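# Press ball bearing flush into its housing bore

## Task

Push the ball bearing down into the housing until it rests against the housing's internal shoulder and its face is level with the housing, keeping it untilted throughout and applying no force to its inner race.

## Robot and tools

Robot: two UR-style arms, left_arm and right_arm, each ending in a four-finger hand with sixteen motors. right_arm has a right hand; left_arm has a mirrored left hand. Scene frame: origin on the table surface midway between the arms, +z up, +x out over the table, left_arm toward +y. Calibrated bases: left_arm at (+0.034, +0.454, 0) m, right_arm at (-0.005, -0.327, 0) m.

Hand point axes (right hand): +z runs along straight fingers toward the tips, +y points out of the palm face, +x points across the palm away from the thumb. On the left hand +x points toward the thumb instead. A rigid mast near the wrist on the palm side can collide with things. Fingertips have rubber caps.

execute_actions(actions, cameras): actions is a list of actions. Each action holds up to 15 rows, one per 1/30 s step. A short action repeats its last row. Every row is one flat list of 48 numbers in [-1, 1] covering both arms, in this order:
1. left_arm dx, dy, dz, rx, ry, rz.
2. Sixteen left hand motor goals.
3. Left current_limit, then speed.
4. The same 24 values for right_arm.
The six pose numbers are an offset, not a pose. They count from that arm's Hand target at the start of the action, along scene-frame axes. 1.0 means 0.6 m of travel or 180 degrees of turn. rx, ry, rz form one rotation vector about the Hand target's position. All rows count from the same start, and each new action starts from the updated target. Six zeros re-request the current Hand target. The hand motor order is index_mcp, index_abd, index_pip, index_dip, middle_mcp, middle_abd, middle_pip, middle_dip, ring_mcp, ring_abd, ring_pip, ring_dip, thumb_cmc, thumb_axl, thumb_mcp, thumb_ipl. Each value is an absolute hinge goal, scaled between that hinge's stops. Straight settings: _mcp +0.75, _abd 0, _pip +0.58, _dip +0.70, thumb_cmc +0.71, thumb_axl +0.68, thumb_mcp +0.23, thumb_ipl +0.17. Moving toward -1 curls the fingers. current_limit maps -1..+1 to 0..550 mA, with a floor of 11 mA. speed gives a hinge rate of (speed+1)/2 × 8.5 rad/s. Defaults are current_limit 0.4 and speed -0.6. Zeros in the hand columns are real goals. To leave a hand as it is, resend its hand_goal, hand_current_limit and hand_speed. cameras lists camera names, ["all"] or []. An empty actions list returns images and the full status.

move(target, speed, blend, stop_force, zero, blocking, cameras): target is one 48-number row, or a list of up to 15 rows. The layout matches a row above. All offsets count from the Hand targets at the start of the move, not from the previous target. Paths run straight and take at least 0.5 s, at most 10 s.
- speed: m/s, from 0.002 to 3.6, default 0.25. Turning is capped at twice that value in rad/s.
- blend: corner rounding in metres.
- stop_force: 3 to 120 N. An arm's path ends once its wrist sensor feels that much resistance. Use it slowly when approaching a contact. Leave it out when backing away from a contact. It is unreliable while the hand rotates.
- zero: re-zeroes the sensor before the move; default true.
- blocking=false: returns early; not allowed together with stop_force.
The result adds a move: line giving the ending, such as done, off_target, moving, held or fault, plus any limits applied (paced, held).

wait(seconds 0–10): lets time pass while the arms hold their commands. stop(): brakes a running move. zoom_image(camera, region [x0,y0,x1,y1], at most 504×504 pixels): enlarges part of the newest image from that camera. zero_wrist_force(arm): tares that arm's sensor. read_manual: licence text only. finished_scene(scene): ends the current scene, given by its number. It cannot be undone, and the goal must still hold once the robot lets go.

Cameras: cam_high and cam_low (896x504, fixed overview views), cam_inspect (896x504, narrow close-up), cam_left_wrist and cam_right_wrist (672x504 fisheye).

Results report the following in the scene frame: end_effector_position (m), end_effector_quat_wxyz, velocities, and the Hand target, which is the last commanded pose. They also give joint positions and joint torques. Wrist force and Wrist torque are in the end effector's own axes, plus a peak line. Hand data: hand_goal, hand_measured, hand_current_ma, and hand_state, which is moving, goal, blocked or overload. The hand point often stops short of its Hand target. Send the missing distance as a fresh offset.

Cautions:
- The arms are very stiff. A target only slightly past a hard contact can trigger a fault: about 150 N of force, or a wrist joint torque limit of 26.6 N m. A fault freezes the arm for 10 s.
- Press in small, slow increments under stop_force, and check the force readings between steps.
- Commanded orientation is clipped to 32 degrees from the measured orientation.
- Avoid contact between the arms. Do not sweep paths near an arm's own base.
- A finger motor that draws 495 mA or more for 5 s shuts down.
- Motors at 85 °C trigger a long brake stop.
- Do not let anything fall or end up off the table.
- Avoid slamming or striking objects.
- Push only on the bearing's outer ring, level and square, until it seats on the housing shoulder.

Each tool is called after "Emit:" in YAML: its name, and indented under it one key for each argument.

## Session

Emit:
execute_actions:
  actions: []

Emit:
zoom_image:
  camera: "cam_high"
  region: [400, 20, 640, 200]

Scene clock: 0.00 s.
left_arm: end_effector_position=(+0.5042, +0.7814, +0.1637) hand_goal=(+0.754, +0.000, +0.576, +0.696, +0.754, +0.000, +0.576, +0.696, +0.754, +0.000, +0.576, +0.696, +0.714, +0.678, +0.226, +0.168) hand_measured=(+0.754, +0.000, +0.576, +0.696, +0.754, +0.000, +0.576, +0.696, +0.754, +0.000, +0.576, +0.696, +0.714, +0.678, +0.226, +0.168) hand_current_ma=(+0, +0, +0, +0, +0, +0, +0, +0, +0, +0, +0, +0, +0, +0, +0, +0) hand_state=(goal, goal, goal, goal, goal, goal, goal, goal, goal, goal, goal, goal, goal, goal, goal, goal) hand_current_limit=0.40 hand_speed=-0.60 end_effector_quat_wxyz=(-0.568, +0.719, -0.391, +0.088) | right_arm: end_effector_position=(+0.7833, -0.3209, +0.3561) hand_goal=(+0.754, +0.000, +0.576, +0.696, +0.754, +0.000, +0.576, +0.696, +0.754, +0.000, +0.576, +0.696, +0.714, +0.678, +0.226, +0.168) hand_measured=(+0.754, +0.000, +0.576, +0.696, +0.754, +0.000, +0.576, +0.696, +0.754, +0.000, +0.576, +0.696, +0.714, +0.678, +0.226, +0.168) hand_current_ma=(+0, +0, +0, +0, +0, +0, +0, +0, +0, +0, +0, +0, +0, +0, +0, +0) hand_state=(goal, goal, goal, goal, goal, goal, goal, goal, goal, goal, goal, goal, goal, goal, goal, goal) hand_current_limit=0.40 hand_speed=-0.60 end_effector_quat_wxyz=(-0.083, +0.793, +0.597, +0.093)
Joint positions: left_arm=[3.94 -1.905 -2.252 0.666 1.695 -2.843] | right_arm=[-0.207 -1.08 0.956 -1.448 -1.321 0.083]
Joint velocities: within noise
Joint torques (N m): no reading
Motor temperatures (°C): left_arm=[29 35 34 39 45 36] | right_arm=[37 39 32 34 37 40]
Wrist force (N): no reading
Wrist torque (N m): no reading
Wrist force, peak (N): no reading
Hand target: left_arm +0.5042, +0.7814, +0.1637; -0.568, +0.719, -0.391, +0.088 | right_arm +0.7833, -0.3209, +0.3561; -0.083, +0.793, +0.597, +0.093
camera_calibration:
cam_inspect: T_world_to_cam=[[0.00544308, 0.999935, 0.0100405, -0.0193126], [0.0336166, 0.009852, -0.999386, 0.128552], [-0.99942, 0.00577727, -0.0335608, 0.50299], [0, 0, 0, 1]] pos_world=[0.498481, 0.015139, 0.145548]
cam_left_wrist: T_world_to_cam=[[-0.235678, 0.559666, 0.7945, -0.481614], [0.0185616, -0.814787, 0.579463, 0.468296], [0.971654, 0.151314, 0.181639, -0.518285], [0, 0, 0, 1]] pos_world=[0.381395, 0.729528, 0.205423]
cam_right_wrist: T_world_to_cam=[[0.407414, -0.89135, -0.198767, -0.502396], [-0.570472, -0.418358, 0.70678, -0.00672579], [-0.713145, -0.174561, -0.678935, 0.860485], [0, 0, 0, 1]] pos_world=[0.814497, -0.300417, 0.489107]

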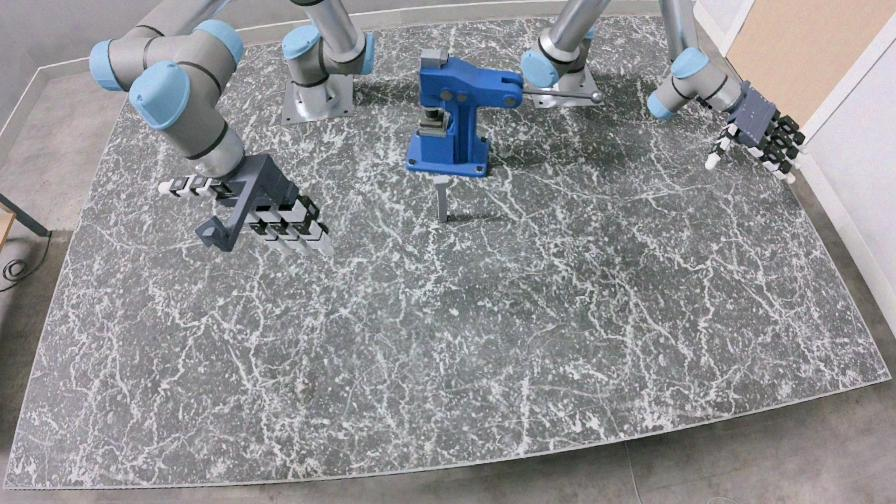

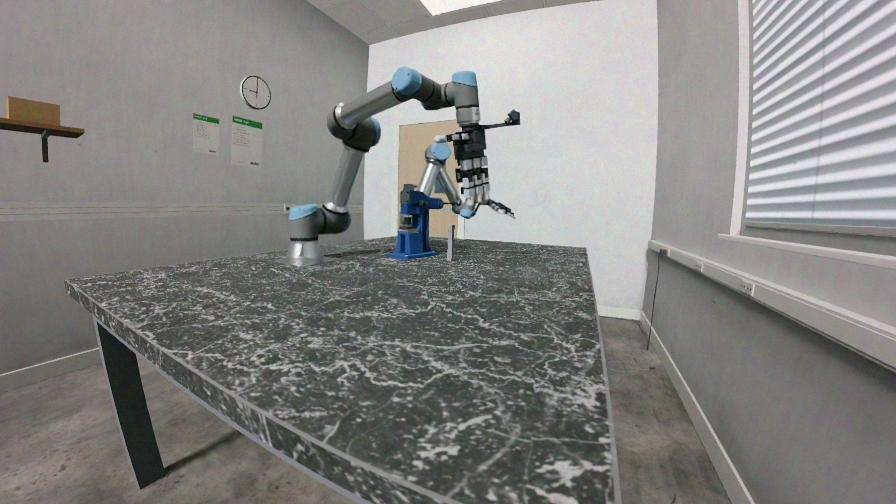

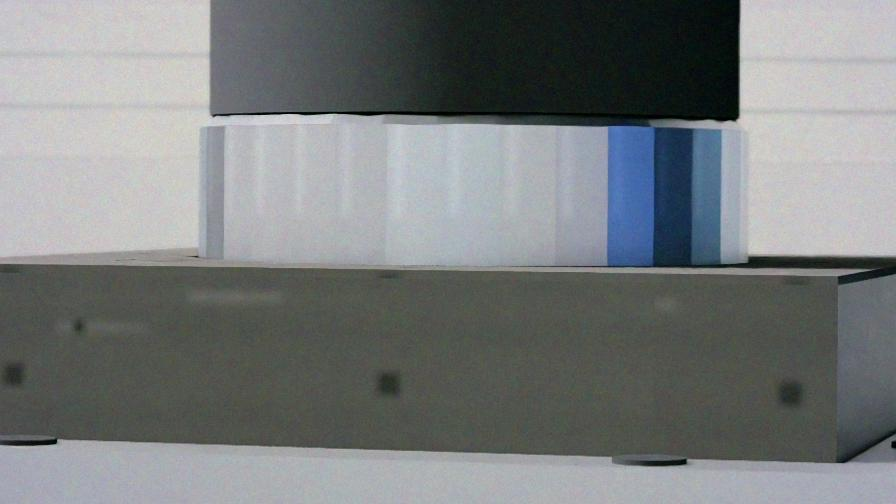

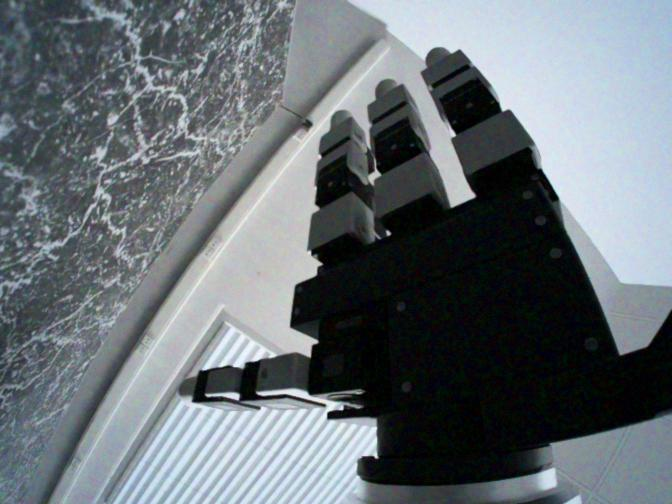

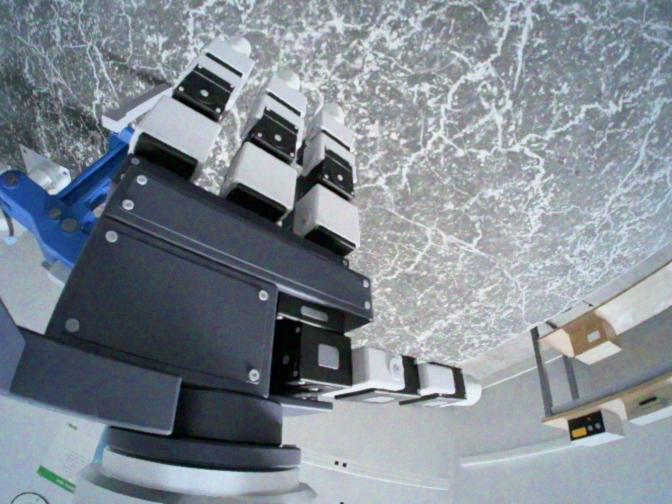

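Scaled by 2.100 from the camera's 896x504 image, which has a finer 1280x720 frame.

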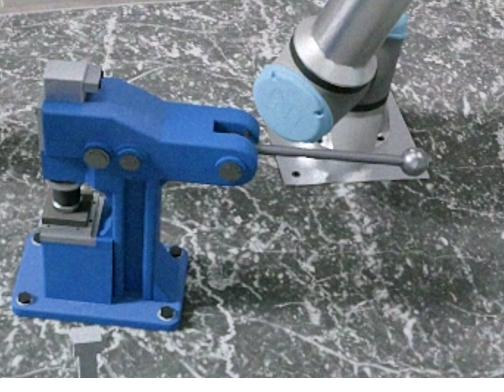

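Emit:
zoom_image:
  camera: "cam_low"
  region: [385, 170, 505, 270]

Emit:
zoom_image:
  camera: "cam_high"
  region: [500, 70, 620, 130]

Scaled by 4.200 from the camera's 896x504 image, which has a finer 1280x720 frame.

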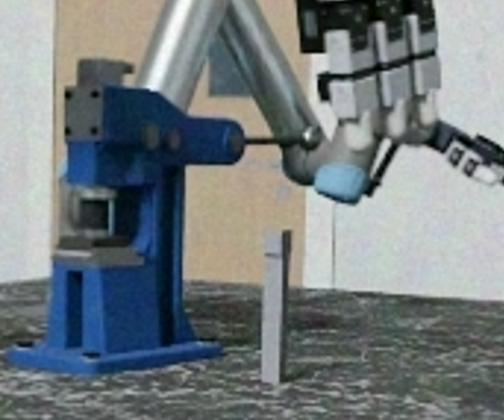

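Scaled by 4.200 from the camera's 896x504 image, which has a finer 1280x720 frame.

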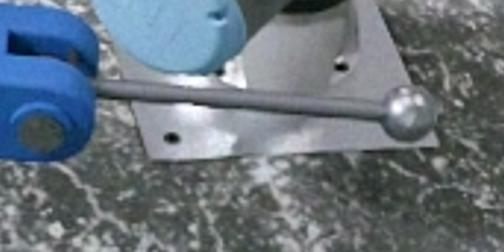

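Emit:
move:
  target:
    - [-0.007,-0.469,0.327,-0.1506,0.3787,-0.2983,-0.068,0,-0.299,0.5,-0.068,0,-0.299,0.5,-0.068,0,-0.299,0.5,0.714,0.678,0.226,0.168,0.4,-0.6,0,0,0,0,0,0,0.754,0,0.576,0.696,0.754,0,0.576,0.696,0.754,0,0.576,0.696,0.714,0.678,0.226,0.168,0.4,-0.6]
    - [-0.1237,-0.469,0.3938,-0.0179,0.6052,-0.6793,-0.068,0,-0.299,0.5,-0.068,0,-0.299,0.5,-0.068,0,-0.299,0.5,0.714,0.678,0.226,0.168,0.4,-0.6,0,0,0,0,0,0,0.754,0,0.576,0.696,0.754,0,0.576,0.696,0.754,0,0.576,0.696,0.714,0.678,0.226,0.168,0.4,-0.6]
    - [-0.2597,-0.472,0.3688,0.3217,-0.6489,0.492,-0.068,0,-0.299,0.5,-0.068,0,-0.299,0.5,-0.068,0,-0.299,0.5,0.714,0.678,0.226,0.168,0.4,-0.6,0,0,0,0,0,0,0.754,0,0.576,0.696,0.754,0,0.576,0.696,0.754,0,0.576,0.696,0.714,0.678,0.226,0.168,0.4,-0.6]
  speed: 0.4
  blend: [0.03,0.03,0]
  cameras: ["cam_high","cam_low","cam_left_wrist"]

Emit:
zoom_image:
  camera: "cam_high"
  region: [480, 0, 680, 180]

Emit:
zoom_image:
  camera: "cam_low"
  region: [385, 150, 525, 270]

Scene clock: 42.33 s.
left_arm: end_effector_position=(+0.3484, +0.4982, +0.3850) hand_goal=(-0.068, +0.000, -0.298, +0.500, -0.068, +0.000, -0.298, +0.500, -0.068, +0.000, -0.298, +0.500, +0.714, +0.678, +0.226, +0.168) hand_measured=(-0.066, +0.000, -0.296, +0.502, -0.066, +0.000, -0.296, +0.502, -0.066, +0.000, -0.296, +0.502, +0.712, +0.678, +0.224, +0.168) hand_current_ma=(+2, +0, +2, +2, +2, +0, +2, +2, +2, +0, +2, +2, -1, +0, -2, +0) hand_state=(goal, goal, goal, goal, goal, goal, goal, goal, goal, goal, goal, goal, goal, goal, goal, goal) hand_current_limit=0.40 hand_speed=-0.60 end_effector_quat_wxyz=(+0.702, -0.087, -0.702, -0.086) | right_arm: end_effector_position=(+0.7833, -0.3209, +0.3561) hand_goal=(+0.754, +0.000, +0.576, +0.696, +0.754, +0.000, +0.576, +0.696, +0.754, +0.000, +0.576, +0.696, +0.714, +0.678, +0.226, +0.168) hand_measured=(+0.754, +0.000, +0.576, +0.696, +0.754, +0.000, +0.576, +0.696, +0.754, +0.000, +0.576, +0.696, +0.714, +0.678, +0.224, +0.168) hand_current_ma=(+0, +0, +0, +0, +0, +0, +0, +0, +0, +0, +0, +0, +0, +0, -1, +0) hand_state=(goal, goal, goal, goal, goal, goal, goal, goal, goal, goal, goal, goal, goal, goal, goal, goal) hand_current_limit=0.40 hand_speed=-0.60 end_effector_quat_wxyz=(-0.083, +0.793, +0.597, +0.093)
Joint positions: left_arm=[3.231 -1.88 -1.533 -2.87 1.893 -1.571] | right_arm=[-0.207 -1.08 0.956 -1.448 -1.321 0.083]
Joint torques (N m): left_arm=[-2.21 33.96 14.88 -1.1 -1.12 0.36] | right_arm=[0.24 -41.49 -25.28 -2.35 -0.07 0.26]
Wrist force (N): left_arm=[-0.2 0.3 0.7] | right_arm=[0.0 0.0 -0.1]
Wrist torque (N m): left_arm=[-0.04 0.07 0.25] | right_arm=[0.01 0.00 0.00]
Wrist force, peak (N): left_arm=[0.7 -0.2 2.2] | right_arm=[0.1 0.6 0.2]
Hand target: left_arm +0.3484, +0.4982, +0.3850; +0.702, -0.087, -0.702, -0.086 | right_arm +0.7833, -0.3209, +0.3561; -0.083, +0.793, +0.597, +0.093
Off the commanded pose: left_arm 0.000 m, 0 deg | right_arm 0.000 m, 0 deg.
move: done
camera_calibration:
cam_left_wrist: T_world_to_cam=[[-0.164932, -0.600858, -0.782155, 0.624736], [0.655618, -0.659244, 0.368187, -0.105856], [-0.73686, -0.452069, 0.502664, 0.408047], [0, 0, 0, 1]] pos_world=[0.473113, 0.490058, 0.322505]
Images, in order (width x height): cam_high 896x504, cam_low 896x504, cam_left_wrist 672x504.

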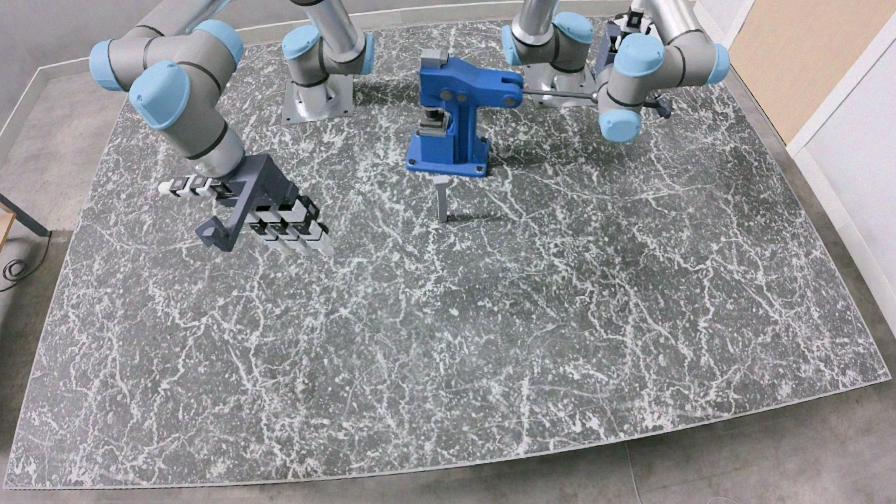

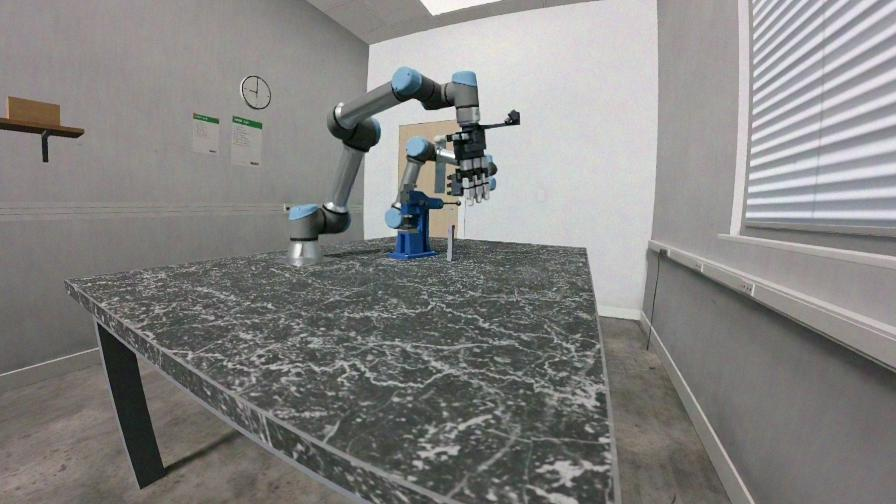

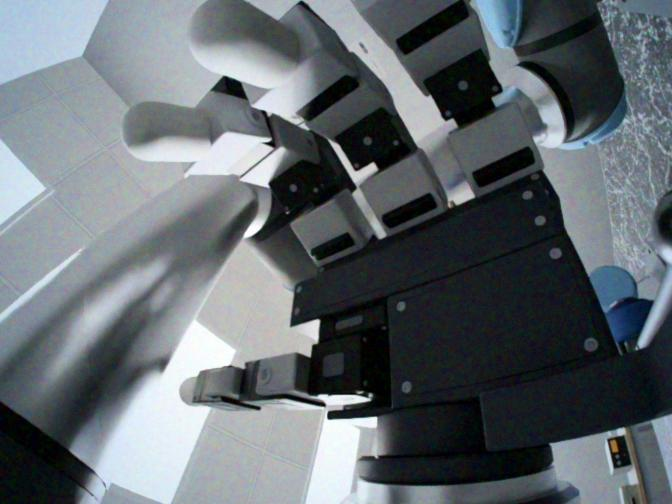

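Scaled by 2.520 from the camera's 896x504 image, which has a finer 1280x720 frame.

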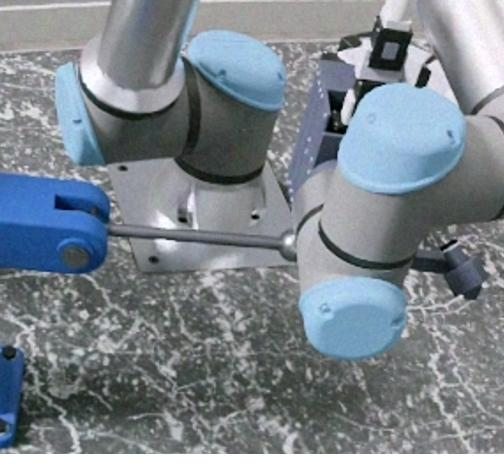

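Scaled by 3.600 from the camera's 896x504 image, which has a finer 1280x720 frame.

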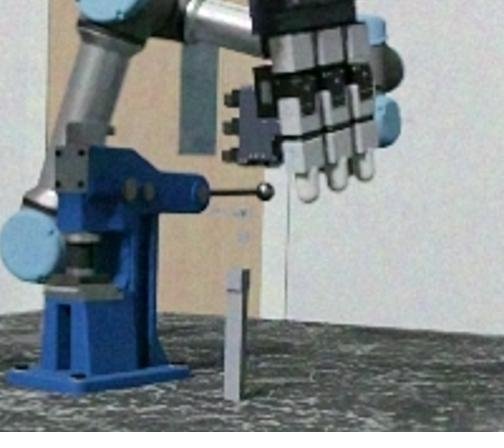

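Emit:
zoom_image:
  camera: "cam_left_wrist"
  region: [522, 150, 672, 360]

Scaled by 2.400 from the camera's 672x504 image, which has a finer 960x720 frame.

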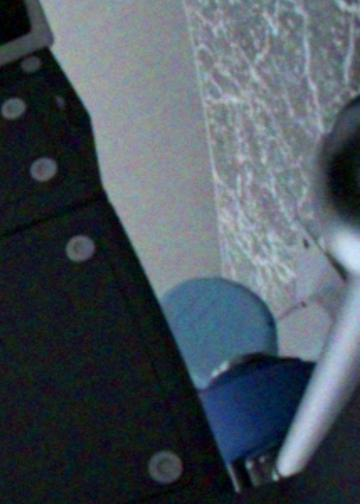

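Emit:
zoom_image:
  camera: "cam_low"
  region: [430, 160, 500, 220]

Scaled by 7.200 from the camera's 896x504 image, which has a finer 1280x720 frame.

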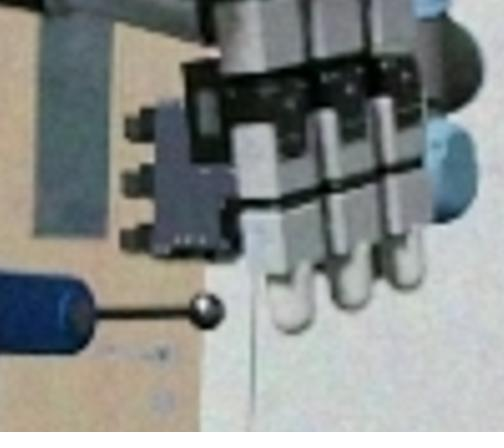

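Emit:
move:
  target:
    - [-0.0052,-0.0209,-0.0802,0,0,0,-0.068,0,-0.299,0.5,-0.068,0,-0.299,0.5,-0.068,0,-0.299,0.5,0.714,0.678,0.226,0.168,0.4,-0.6,0,0,0,0,0,0,0.754,0,0.576,0.696,0.754,0,0.576,0.696,0.754,0,0.576,0.696,0.714,0.678,0.226,0.168,0.4,-0.6]
    - [-0.005,-0.0197,-0.106,0,0,0,-0.068,0,-0.299,0.5,-0.068,0,-0.299,0.5,-0.068,0,-0.299,0.5,0.714,0.678,0.226,0.168,0.4,-0.6,0,0,0,0,0,0,0.754,0,0.576,0.696,0.754,0,0.576,0.696,0.754,0,0.576,0.696,0.714,0.678,0.226,0.168,0.4,-0.6]
    - [-0.006,-0.0241,-0.1575,0,0,0,-0.068,0,-0.299,0.5,-0.068,0,-0.299,0.5,-0.068,0,-0.299,0.5,0.714,0.678,0.226,0.168,0.4,-0.6,0,0,0,0,0,0,0.754,0,0.576,0.696,0.754,0,0.576,0.696,0.754,0,0.576,0.696,0.714,0.678,0.226,0.168,0.4,-0.6]
    - [-0.0093,-0.037,-0.2075,0,0,0,-0.068,0,-0.299,0.5,-0.068,0,-0.299,0.5,-0.068,0,-0.299,0.5,0.714,0.678,0.226,0.168,0.4,-0.6,0,0,0,0,0,0,0.754,0,0.576,0.696,0.754,0,0.576,0.696,0.754,0,0.576,0.696,0.714,0.678,0.226,0.168,0.4,-0.6]
  speed: 0.05
  blend: [0.002,0.002,0.002,0]
  stop_force: 18
  cameras: ["cam_high","cam_low","cam_left_wrist","cam_inspect"]

Emit:
zoom_image:
  camera: "cam_low"
  region: [420, 160, 500, 240]

Emit:
zoom_image:
  camera: "cam_high"
  region: [500, 40, 660, 180]

Scene clock: 69.67 s.
left_arm: end_effector_position=(+0.3428, +0.4760, +0.2605) hand_goal=(-0.068, +0.000, -0.298, +0.500, -0.068, +0.000, -0.298, +0.500, -0.068, +0.000, -0.298, +0.500, +0.714, +0.678, +0.226, +0.168) hand_measured=(-0.066, +0.000, -0.296, +0.502, -0.066, +0.000, -0.296, +0.502, -0.066, +0.000, -0.296, +0.502, +0.712, +0.678, +0.224, +0.168) hand_current_ma=(+1, +0, +2, +2, +2, +0, +2, +2, +1, +0, +2, +2, -1, +0, -2, +0) hand_state=(goal, goal, goal, goal, goal, goal, goal, goal, goal, goal, goal, goal, goal, goal, goal, goal) hand_current_limit=0.40 hand_speed=-0.60 end_effector_quat_wxyz=(+0.702, -0.087, -0.702, -0.086) | right_arm: end_effector_position=(+0.7833, -0.3209, +0.3561) hand_goal=(+0.754, +0.000, +0.576, +0.696, +0.754, +0.000, +0.576, +0.696, +0.754, +0.000, +0.576, +0.696, +0.714, +0.678, +0.226, +0.168) hand_measured=(+0.754, +0.000, +0.576, +0.696, +0.754, +0.000, +0.576, +0.696, +0.754, +0.000, +0.576, +0.696, +0.714, +0.678, +0.224, +0.168) hand_current_ma=(+0, +0, +0, +0, +0, +0, +0, +0, +0, +0, +0, +0, +0, +0, -1, +0) hand_state=(goal, goal, goal, goal, goal, goal, goal, goal, goal, goal, goal, goal, goal, goal, goal, goal) hand_current_limit=0.40 hand_speed=-0.60 end_effector_quat_wxyz=(-0.083, +0.793, +0.597, +0.093)
Joint positions: left_arm=[3.187 -1.998 -1.714 -2.571 1.85 -1.571] | right_arm=[-0.207 -1.08 0.956 -1.448 -1.321 0.083]
Joint torques (N m): left_arm=[5.29 37.71 22.38 -2.68 1.22 0.64] | right_arm=[-0.57 -42.77 -24.37 -2.44 -0.04 0.29]
Wrist force (N): left_arm=[8.7 1.2 3.3] | right_arm=[-0.1 0.2 0.3]
Wrist torque (N m): left_arm=[-0.22 -0.36 0.98] | right_arm=[0.00 0.01 0.00]
Wrist force, peak (N): left_arm=[15.3 -2.5 1.4] | right_arm=[0.1 -0.1 0.4]
Hand target: left_arm +0.3428, +0.4760, +0.2605; +0.702, -0.087, -0.702, -0.086 | right_arm +0.7833, -0.3209, +0.3561; -0.083, +0.793, +0.597, +0.093
Off the commanded pose: left_arm 0.000 m, 0 deg | right_arm 0.000 m, 0 deg.
move: done
camera_calibration:
cam_inspect: T_world_to_cam=[[0.00544308, 0.999935, 0.0100405, -0.0193126], [0.0336166, 0.009852, -0.999386, 0.128552], [-0.99942, 0.00577727, -0.0335608, 0.50299], [0, 0, 0, 1]] pos_world=[0.498481, 0.015139, 0.145548]
cam_left_wrist: T_world_to_cam=[[-0.165121, -0.600824, -0.782142, 0.513165], [0.655793, -0.659208, 0.367942, -0.0710305], [-0.736662, -0.452168, 0.502865, 0.45638], [0, 0, 0, 1]] pos_world=[0.467513, 0.467858, 0.198005]
Images, in order (width x height): cam_high 896x504, cam_low 896x504, cam_inspect 896x504, cam_left_wrist 672x504.

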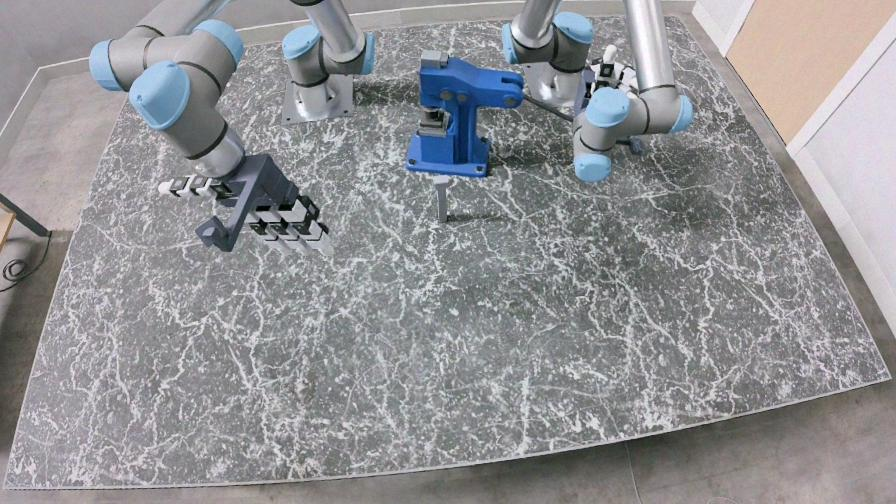

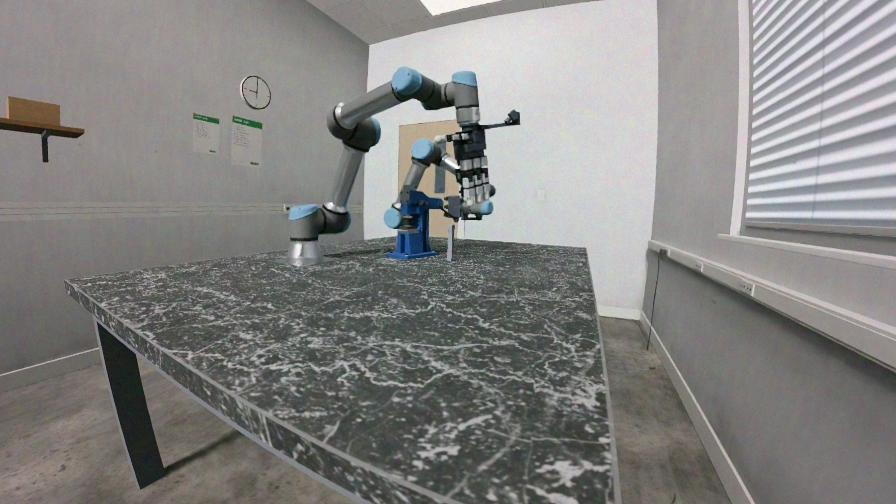

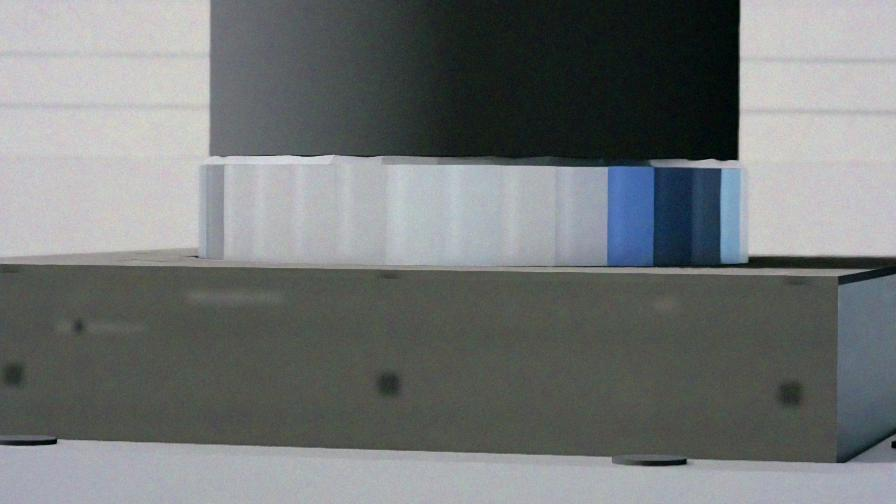

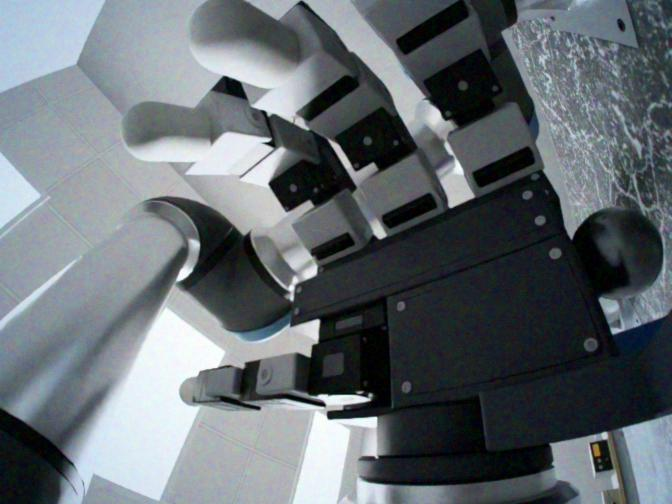

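Scaled by 6.300 from the camera's 896x504 image, which has a finer 1280x720 frame.

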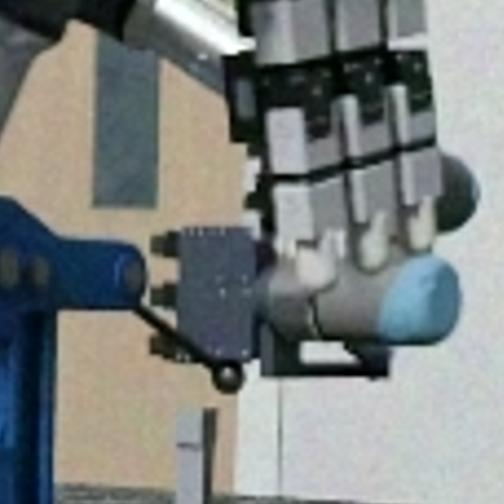

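Scaled by 3.150 from the camera's 896x504 image, which has a finer 1280x720 frame.

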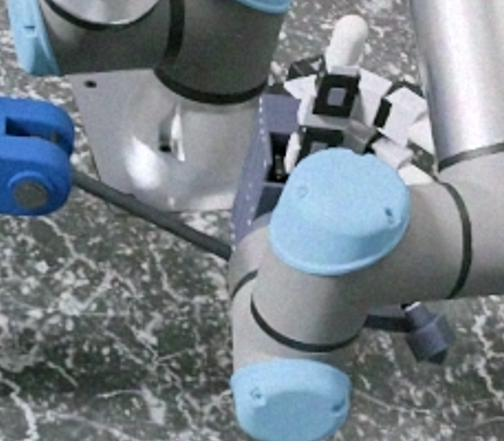

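Emit:
move:
  target:
    - [-0.0053,-0.0212,-0.0468,0,0,0,-0.068,0,-0.299,0.5,-0.068,0,-0.299,0.5,-0.068,0,-0.299,0.5,0.714,0.678,0.226,0.168,0.4,-0.6,0,0,0,0,0,0,0.754,0,0.576,0.696,0.754,0,0.576,0.696,0.754,0,0.576,0.696,0.714,0.678,0.226,0.168,0.4,-0.6]
    - [-0.0125,-0.05,-0.0892,0,0,0,-0.068,0,-0.299,0.5,-0.068,0,-0.299,0.5,-0.068,0,-0.299,0.5,0.714,0.678,0.226,0.168,0.4,-0.6,0,0,0,0,0,0,0.754,0,0.576,0.696,0.754,0,0.576,0.696,0.754,0,0.576,0.696,0.714,0.678,0.226,0.168,0.4,-0.6]
    - [-0.0215,-0.0855,-0.1258,0,0,0,-0.068,0,-0.299,0.5,-0.068,0,-0.299,0.5,-0.068,0,-0.299,0.5,0.714,0.678,0.226,0.168,0.4,-0.6,0,0,0,0,0,0,0.754,0,0.576,0.696,0.754,0,0.576,0.696,0.754,0,0.576,0.696,0.714,0.678,0.226,0.168,0.4,-0.6]
  speed: 0.04
  blend: [0.002,0.002,0]
  stop_force: 25
  cameras: ["cam_high","cam_low","cam_left_wrist","cam_inspect"]

Emit:
zoom_image:
  camera: "cam_low"
  region: [420, 160, 500, 240]

Emit:
zoom_image:
  camera: "cam_high"
  region: [500, 40, 660, 180]

Scene clock: 75.97 s.
left_arm: end_effector_position=(+0.3333, +0.4380, +0.1988) hand_goal=(-0.068, +0.000, -0.298, +0.500, -0.068, +0.000, -0.298, +0.500, -0.068, +0.000, -0.298, +0.500, +0.714, +0.678, +0.226, +0.168) hand_measured=(-0.066, -0.002, -0.296, +0.502, -0.066, -0.002, -0.296, +0.502, -0.066, -0.002, -0.296, +0.502, +0.714, +0.678, +0.224, +0.168) hand_current_ma=(+1, -1, +2, +2, +1, -1, +2, +2, +1, -1, +1, +2, +0, +0, -1, +0) hand_state=(goal, goal, goal, goal, goal, goal, goal, goal, goal, goal, goal, goal, goal, goal, goal, goal) hand_current_limit=0.40 hand_speed=-0.60 end_effector_quat_wxyz=(+0.702, -0.087, -0.702, -0.086) | right_arm: end_effector_position=(+0.7833, -0.3209, +0.3561) hand_goal=(+0.754, +0.000, +0.576, +0.696, +0.754, +0.000, +0.576, +0.696, +0.754, +0.000, +0.576, +0.696, +0.714, +0.678, +0.226, +0.168) hand_measured=(+0.754, +0.000, +0.576, +0.696, +0.754, +0.000, +0.576, +0.696, +0.754, +0.000, +0.576, +0.696, +0.714, +0.678, +0.224, +0.168) hand_current_ma=(+0, +0, +0, +0, +0, +0, +0, +0, +0, +0, +0, +0, +0, +0, -1, +0) hand_state=(goal, goal, goal, goal, goal, goal, goal, goal, goal, goal, goal, goal, goal, goal, goal, goal) hand_current_limit=0.40 hand_speed=-0.60 end_effector_quat_wxyz=(-0.083, +0.793, +0.597, +0.093)
Joint positions: left_arm=[3.113 -2.087 -1.766 -2.43 1.775 -1.571] | right_arm=[-0.207 -1.08 0.956 -1.448 -1.321 0.083]
Joint torques (N m): left_arm=[-11.64 24.76 20.22 2.47 -3.37 0.86] | right_arm=[1.28 -43.18 -25.17 -2.45 0.11 0.37]
Wrist force (N): left_arm=[9.9 14.6 3.2] | right_arm=[-0.1 0.3 0.1]
Wrist torque (N m): left_arm=[0.81 -0.46 0.41] | right_arm=[0.04 0.01 0.00]
Wrist force, peak (N): left_arm=[20.6 25.9 2.0] | right_arm=[0.3 -0.2 0.4]
Hand target: left_arm +0.3333, +0.4380, +0.1988; +0.702, -0.087, -0.702, -0.086 (not the last commanded pose) | right_arm +0.7833, -0.3209, +0.3561; -0.083, +0.793, +0.597, +0.093
Off the commanded pose: left_arm 0.019 m, 0 deg | right_arm 0.000 m, 0 deg.
move: contact (left_arm); path passed 2 of 3 targets
camera_calibration:
cam_inspect: T_world_to_cam=[[0.00544308, 0.999935, 0.0100405, -0.0193126], [0.0336166, 0.009852, -0.999386, 0.128552], [-0.99942, 0.00577727, -0.0335608, 0.50299], [0, 0, 0, 1]] pos_world=[0.498481, 0.015139, 0.145548]
cam_left_wrist: T_world_to_cam=[[-0.16516, -0.600785, -0.782163, 0.440571], [0.655782, -0.659244, 0.367896, -0.0670558], [-0.736663, -0.452167, 0.502865, 0.463271], [0, 0, 0, 1]] pos_world=[0.458013, 0.429958, 0.136305]
Images, in order (width x height): cam_high 896x504, cam_low 896x504, cam_inspect 896x504, cam_left_wrist 672x504.

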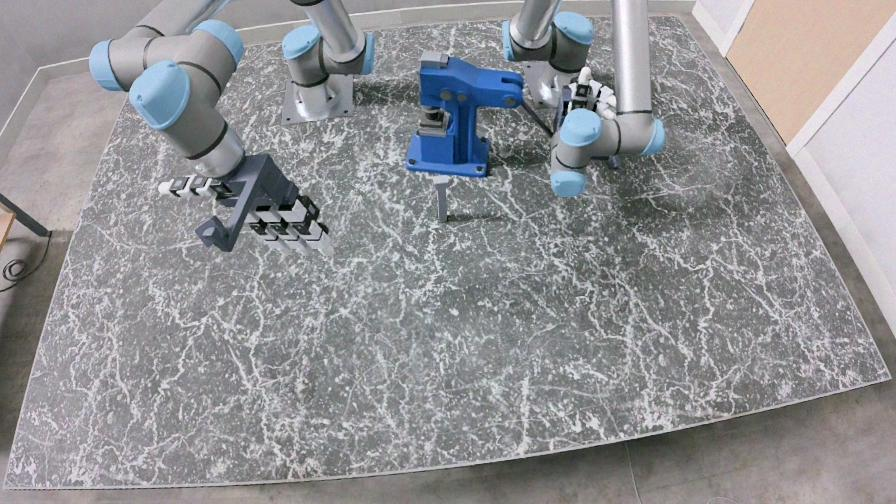

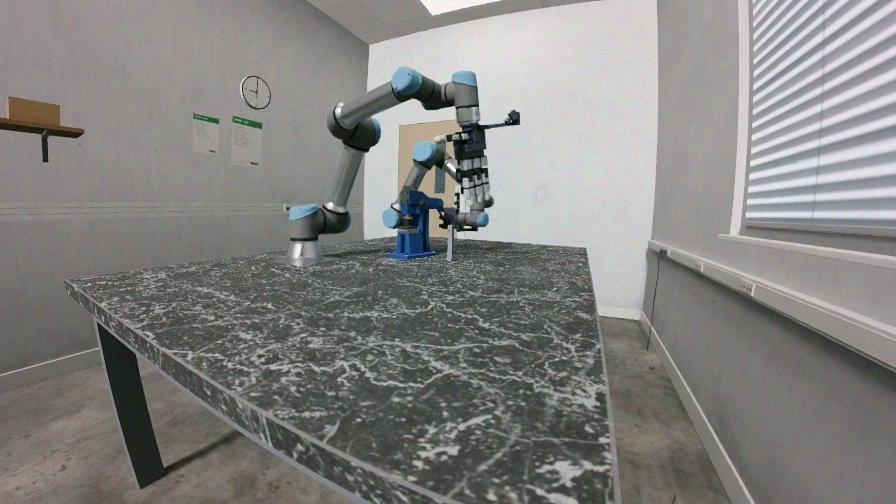

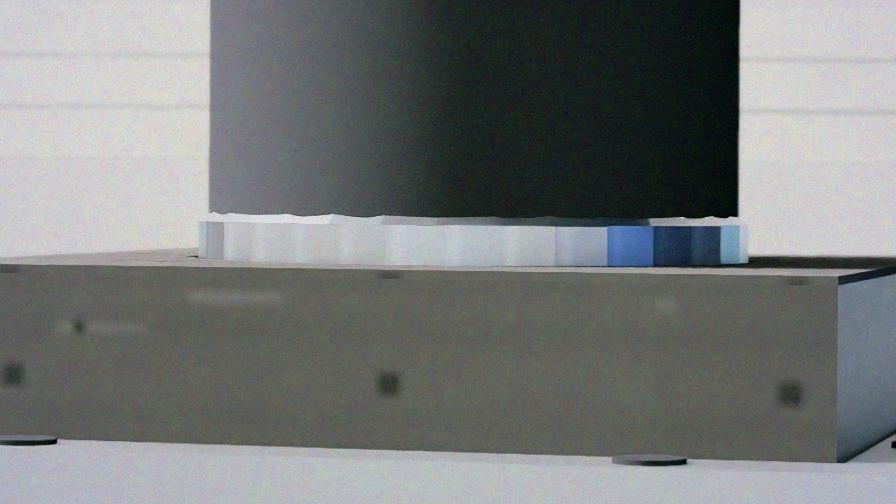

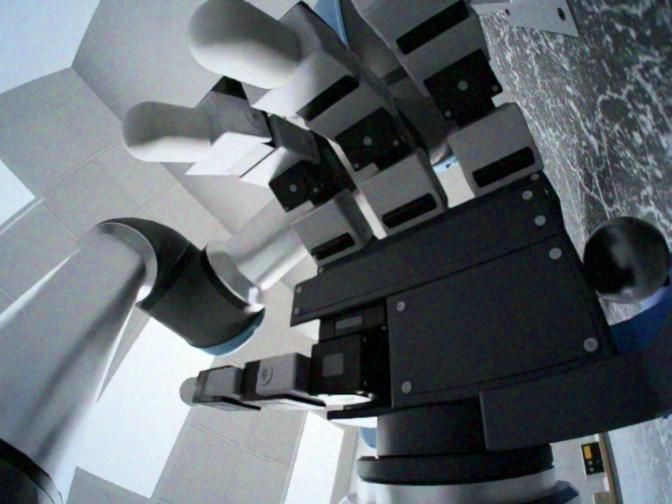

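Scaled by 6.300 from the camera's 896x504 image, which has a finer 1280x720 frame.

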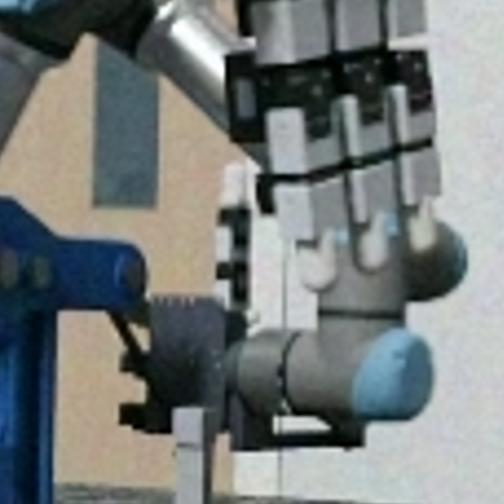

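Scaled by 3.150 from the camera's 896x504 image, which has a finer 1280x720 frame.

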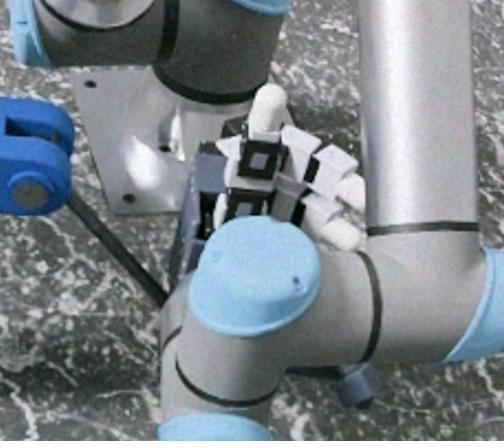

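Emit:
move:
  target:
    - [-0.0056,-0.0223,-0.023,0,0,0,-0.068,0,-0.299,0.5,-0.068,0,-0.299,0.5,-0.068,0,-0.299,0.5,0.714,0.678,0.226,0.168,0.4,-0.6,0,0,0,0,0,0,0.754,0,0.576,0.696,0.754,0,0.576,0.696,0.754,0,0.576,0.696,0.714,0.678,0.226,0.168,0.4,-0.6]
    - [-0.0138,-0.0548,-0.0473,0,0,0,-0.068,0,-0.299,0.5,-0.068,0,-0.299,0.5,-0.068,0,-0.299,0.5,0.714,0.678,0.226,0.168,0.4,-0.6,0,0,0,0,0,0,0.754,0,0.576,0.696,0.754,0,0.576,0.696,0.754,0,0.576,0.696,0.714,0.678,0.226,0.168,0.4,-0.6]
  speed: 0.02
  blend: [0.002,0]
  stop_force: 25
  cameras: ["cam_low","cam_left_wrist","cam_inspect"]

Emit:
zoom_image:
  camera: "cam_low"
  region: [420, 160, 500, 240]

Scene clock: 81.60 s.
left_arm: end_effector_position=(+0.3263, +0.4103, +0.1742) hand_goal=(-0.068, +0.000, -0.298, +0.500, -0.068, +0.000, -0.298, +0.500, -0.068, +0.000, -0.298, +0.500, +0.714, +0.678, +0.226, +0.168) hand_measured=(-0.068, -0.002, -0.296, +0.502, -0.066, -0.002, -0.296, +0.502, -0.066, -0.002, -0.296, +0.502, +0.714, +0.678, +0.224, +0.168) hand_current_ma=(+0, -1, +1, +2, +1, -1, +2, +2, +1, -1, +1, +2, +0, +0, -1, +0) hand_state=(goal, goal, goal, goal, goal, goal, goal, goal, goal, goal, goal, goal, goal, goal, goal, goal) hand_current_limit=0.40 hand_speed=-0.60 end_effector_quat_wxyz=(+0.702, -0.087, -0.702, -0.086) | right_arm: end_effector_position=(+0.7833, -0.3209, +0.3561) hand_goal=(+0.754, +0.000, +0.576, +0.696, +0.754, +0.000, +0.576, +0.696, +0.754, +0.000, +0.576, +0.696, +0.714, +0.678, +0.226, +0.168) hand_measured=(+0.754, +0.000, +0.576, +0.696, +0.754, +0.000, +0.576, +0.696, +0.754, +0.000, +0.576, +0.696, +0.714, +0.678, +0.224, +0.168) hand_current_ma=(+0, +0, +0, +0, +0, +0, +0, +0, +0, +0, +0, +0, +0, +0, -1, +0) hand_state=(goal, goal, goal, goal, goal, goal, goal, goal, goal, goal, goal, goal, goal, goal, goal, goal) hand_current_limit=0.40 hand_speed=-0.60 end_effector_quat_wxyz=(-0.083, +0.793, +0.597, +0.093)
Joint positions: left_arm=[3.057 -2.131 -1.774 -2.378 1.72 -1.571] | right_arm=[-0.207 -1.08 0.956 -1.448 -1.321 0.083]
Joint torques (N m): left_arm=[-0.16 38 13.25 -2.7 -1.35 1.49] | right_arm=[0.53 -42.74 -25.72 -2.84 -0.17 0.34]
Wrist force (N): left_arm=[14.0 22.9 1.4] | right_arm=[0.1 -0.1 0.1]
Wrist torque (N m): left_arm=[1.66 -0.92 0.31] | right_arm=[-0.02 -0.01 0.01]
Wrist force, peak (N): left_arm=[27.3 34.0 2.6] | right_arm=[-0.1 0.0 0.5]
Hand target: left_arm +0.3263, +0.4103, +0.1742; +0.702, -0.087, -0.702, -0.086 (not the last commanded pose) | right_arm +0.7833, -0.3209, +0.3561; -0.083, +0.793, +0.597, +0.093
Off the commanded pose: left_arm 0.007 m, 0 deg | right_arm 0.000 m, 0 deg.
move: contact (left_arm); path passed 1 of 2 targets
camera_calibration:
cam_inspect: T_world_to_cam=[[0.00544308, 0.999935, 0.0100405, -0.0193126], [0.0336166, 0.009852, -0.999386, 0.128552], [-0.99942, 0.00577727, -0.0335608, 0.50299], [0, 0, 0, 1]] pos_world=[0.498481, 0.015139, 0.145548]
cam_left_wrist: T_world_to_cam=[[-0.165216, -0.600801, -0.782139, 0.403579], [0.655731, -0.659284, 0.367916, -0.0717415], [-0.736696, -0.452087, 0.502888, 0.457844], [0, 0, 0, 1]] pos_world=[0.451013, 0.402158, 0.111805]
Images, in order (width x height): cam_low 896x504, cam_inspect 896x504, cam_left_wrist 672x504.

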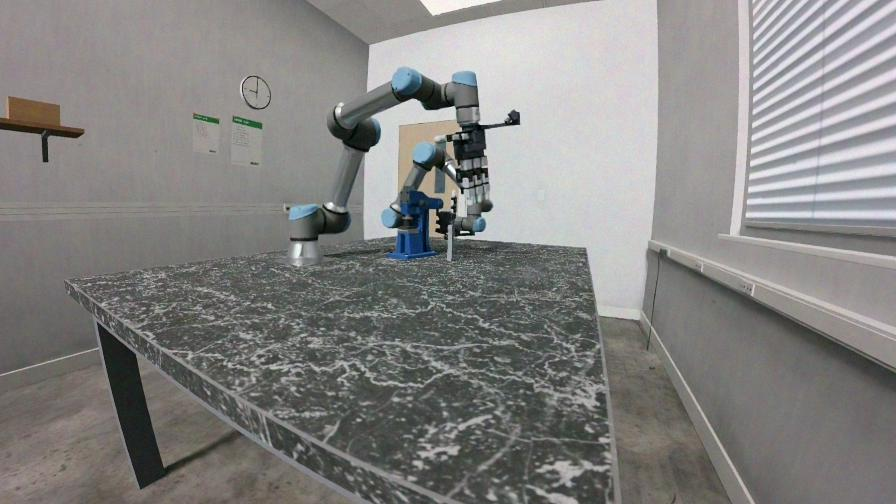

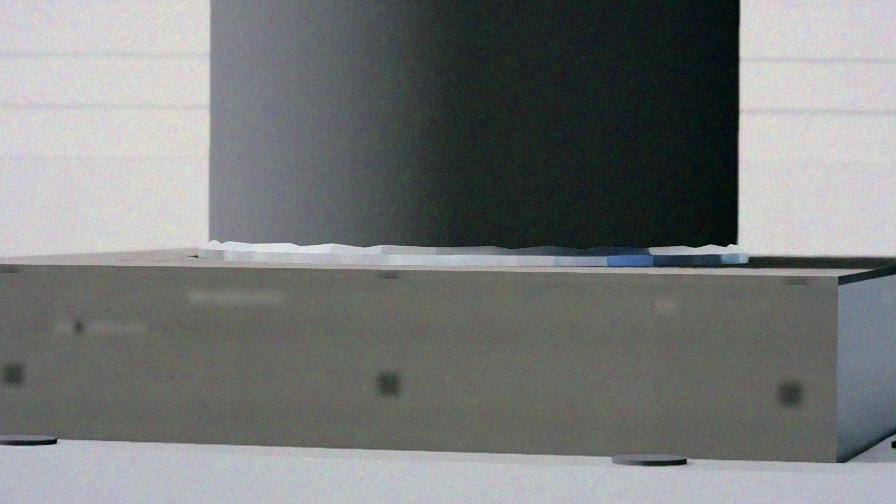

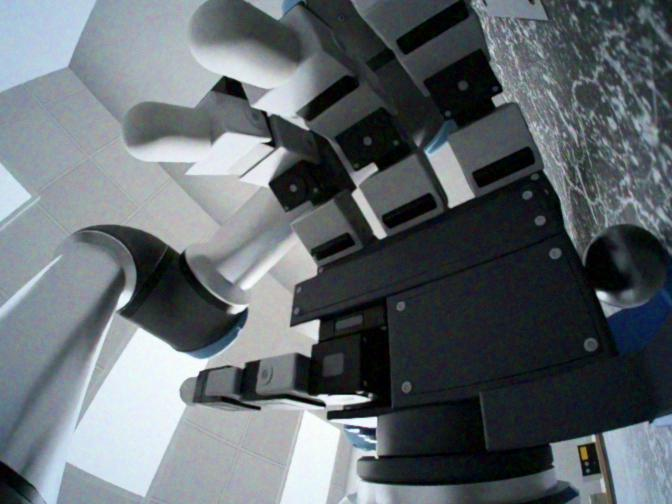

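Scaled by 6.300 from the camera's 896x504 image, which has a finer 1280x720 frame.

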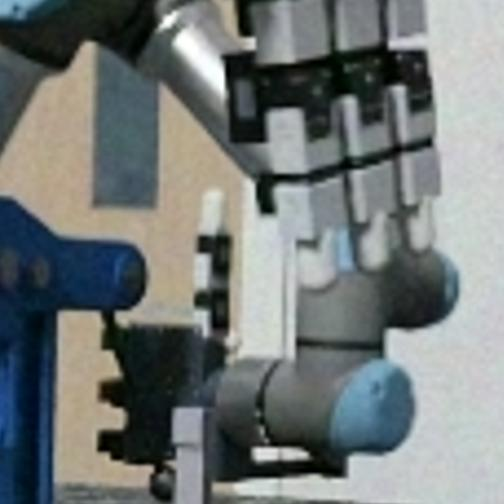

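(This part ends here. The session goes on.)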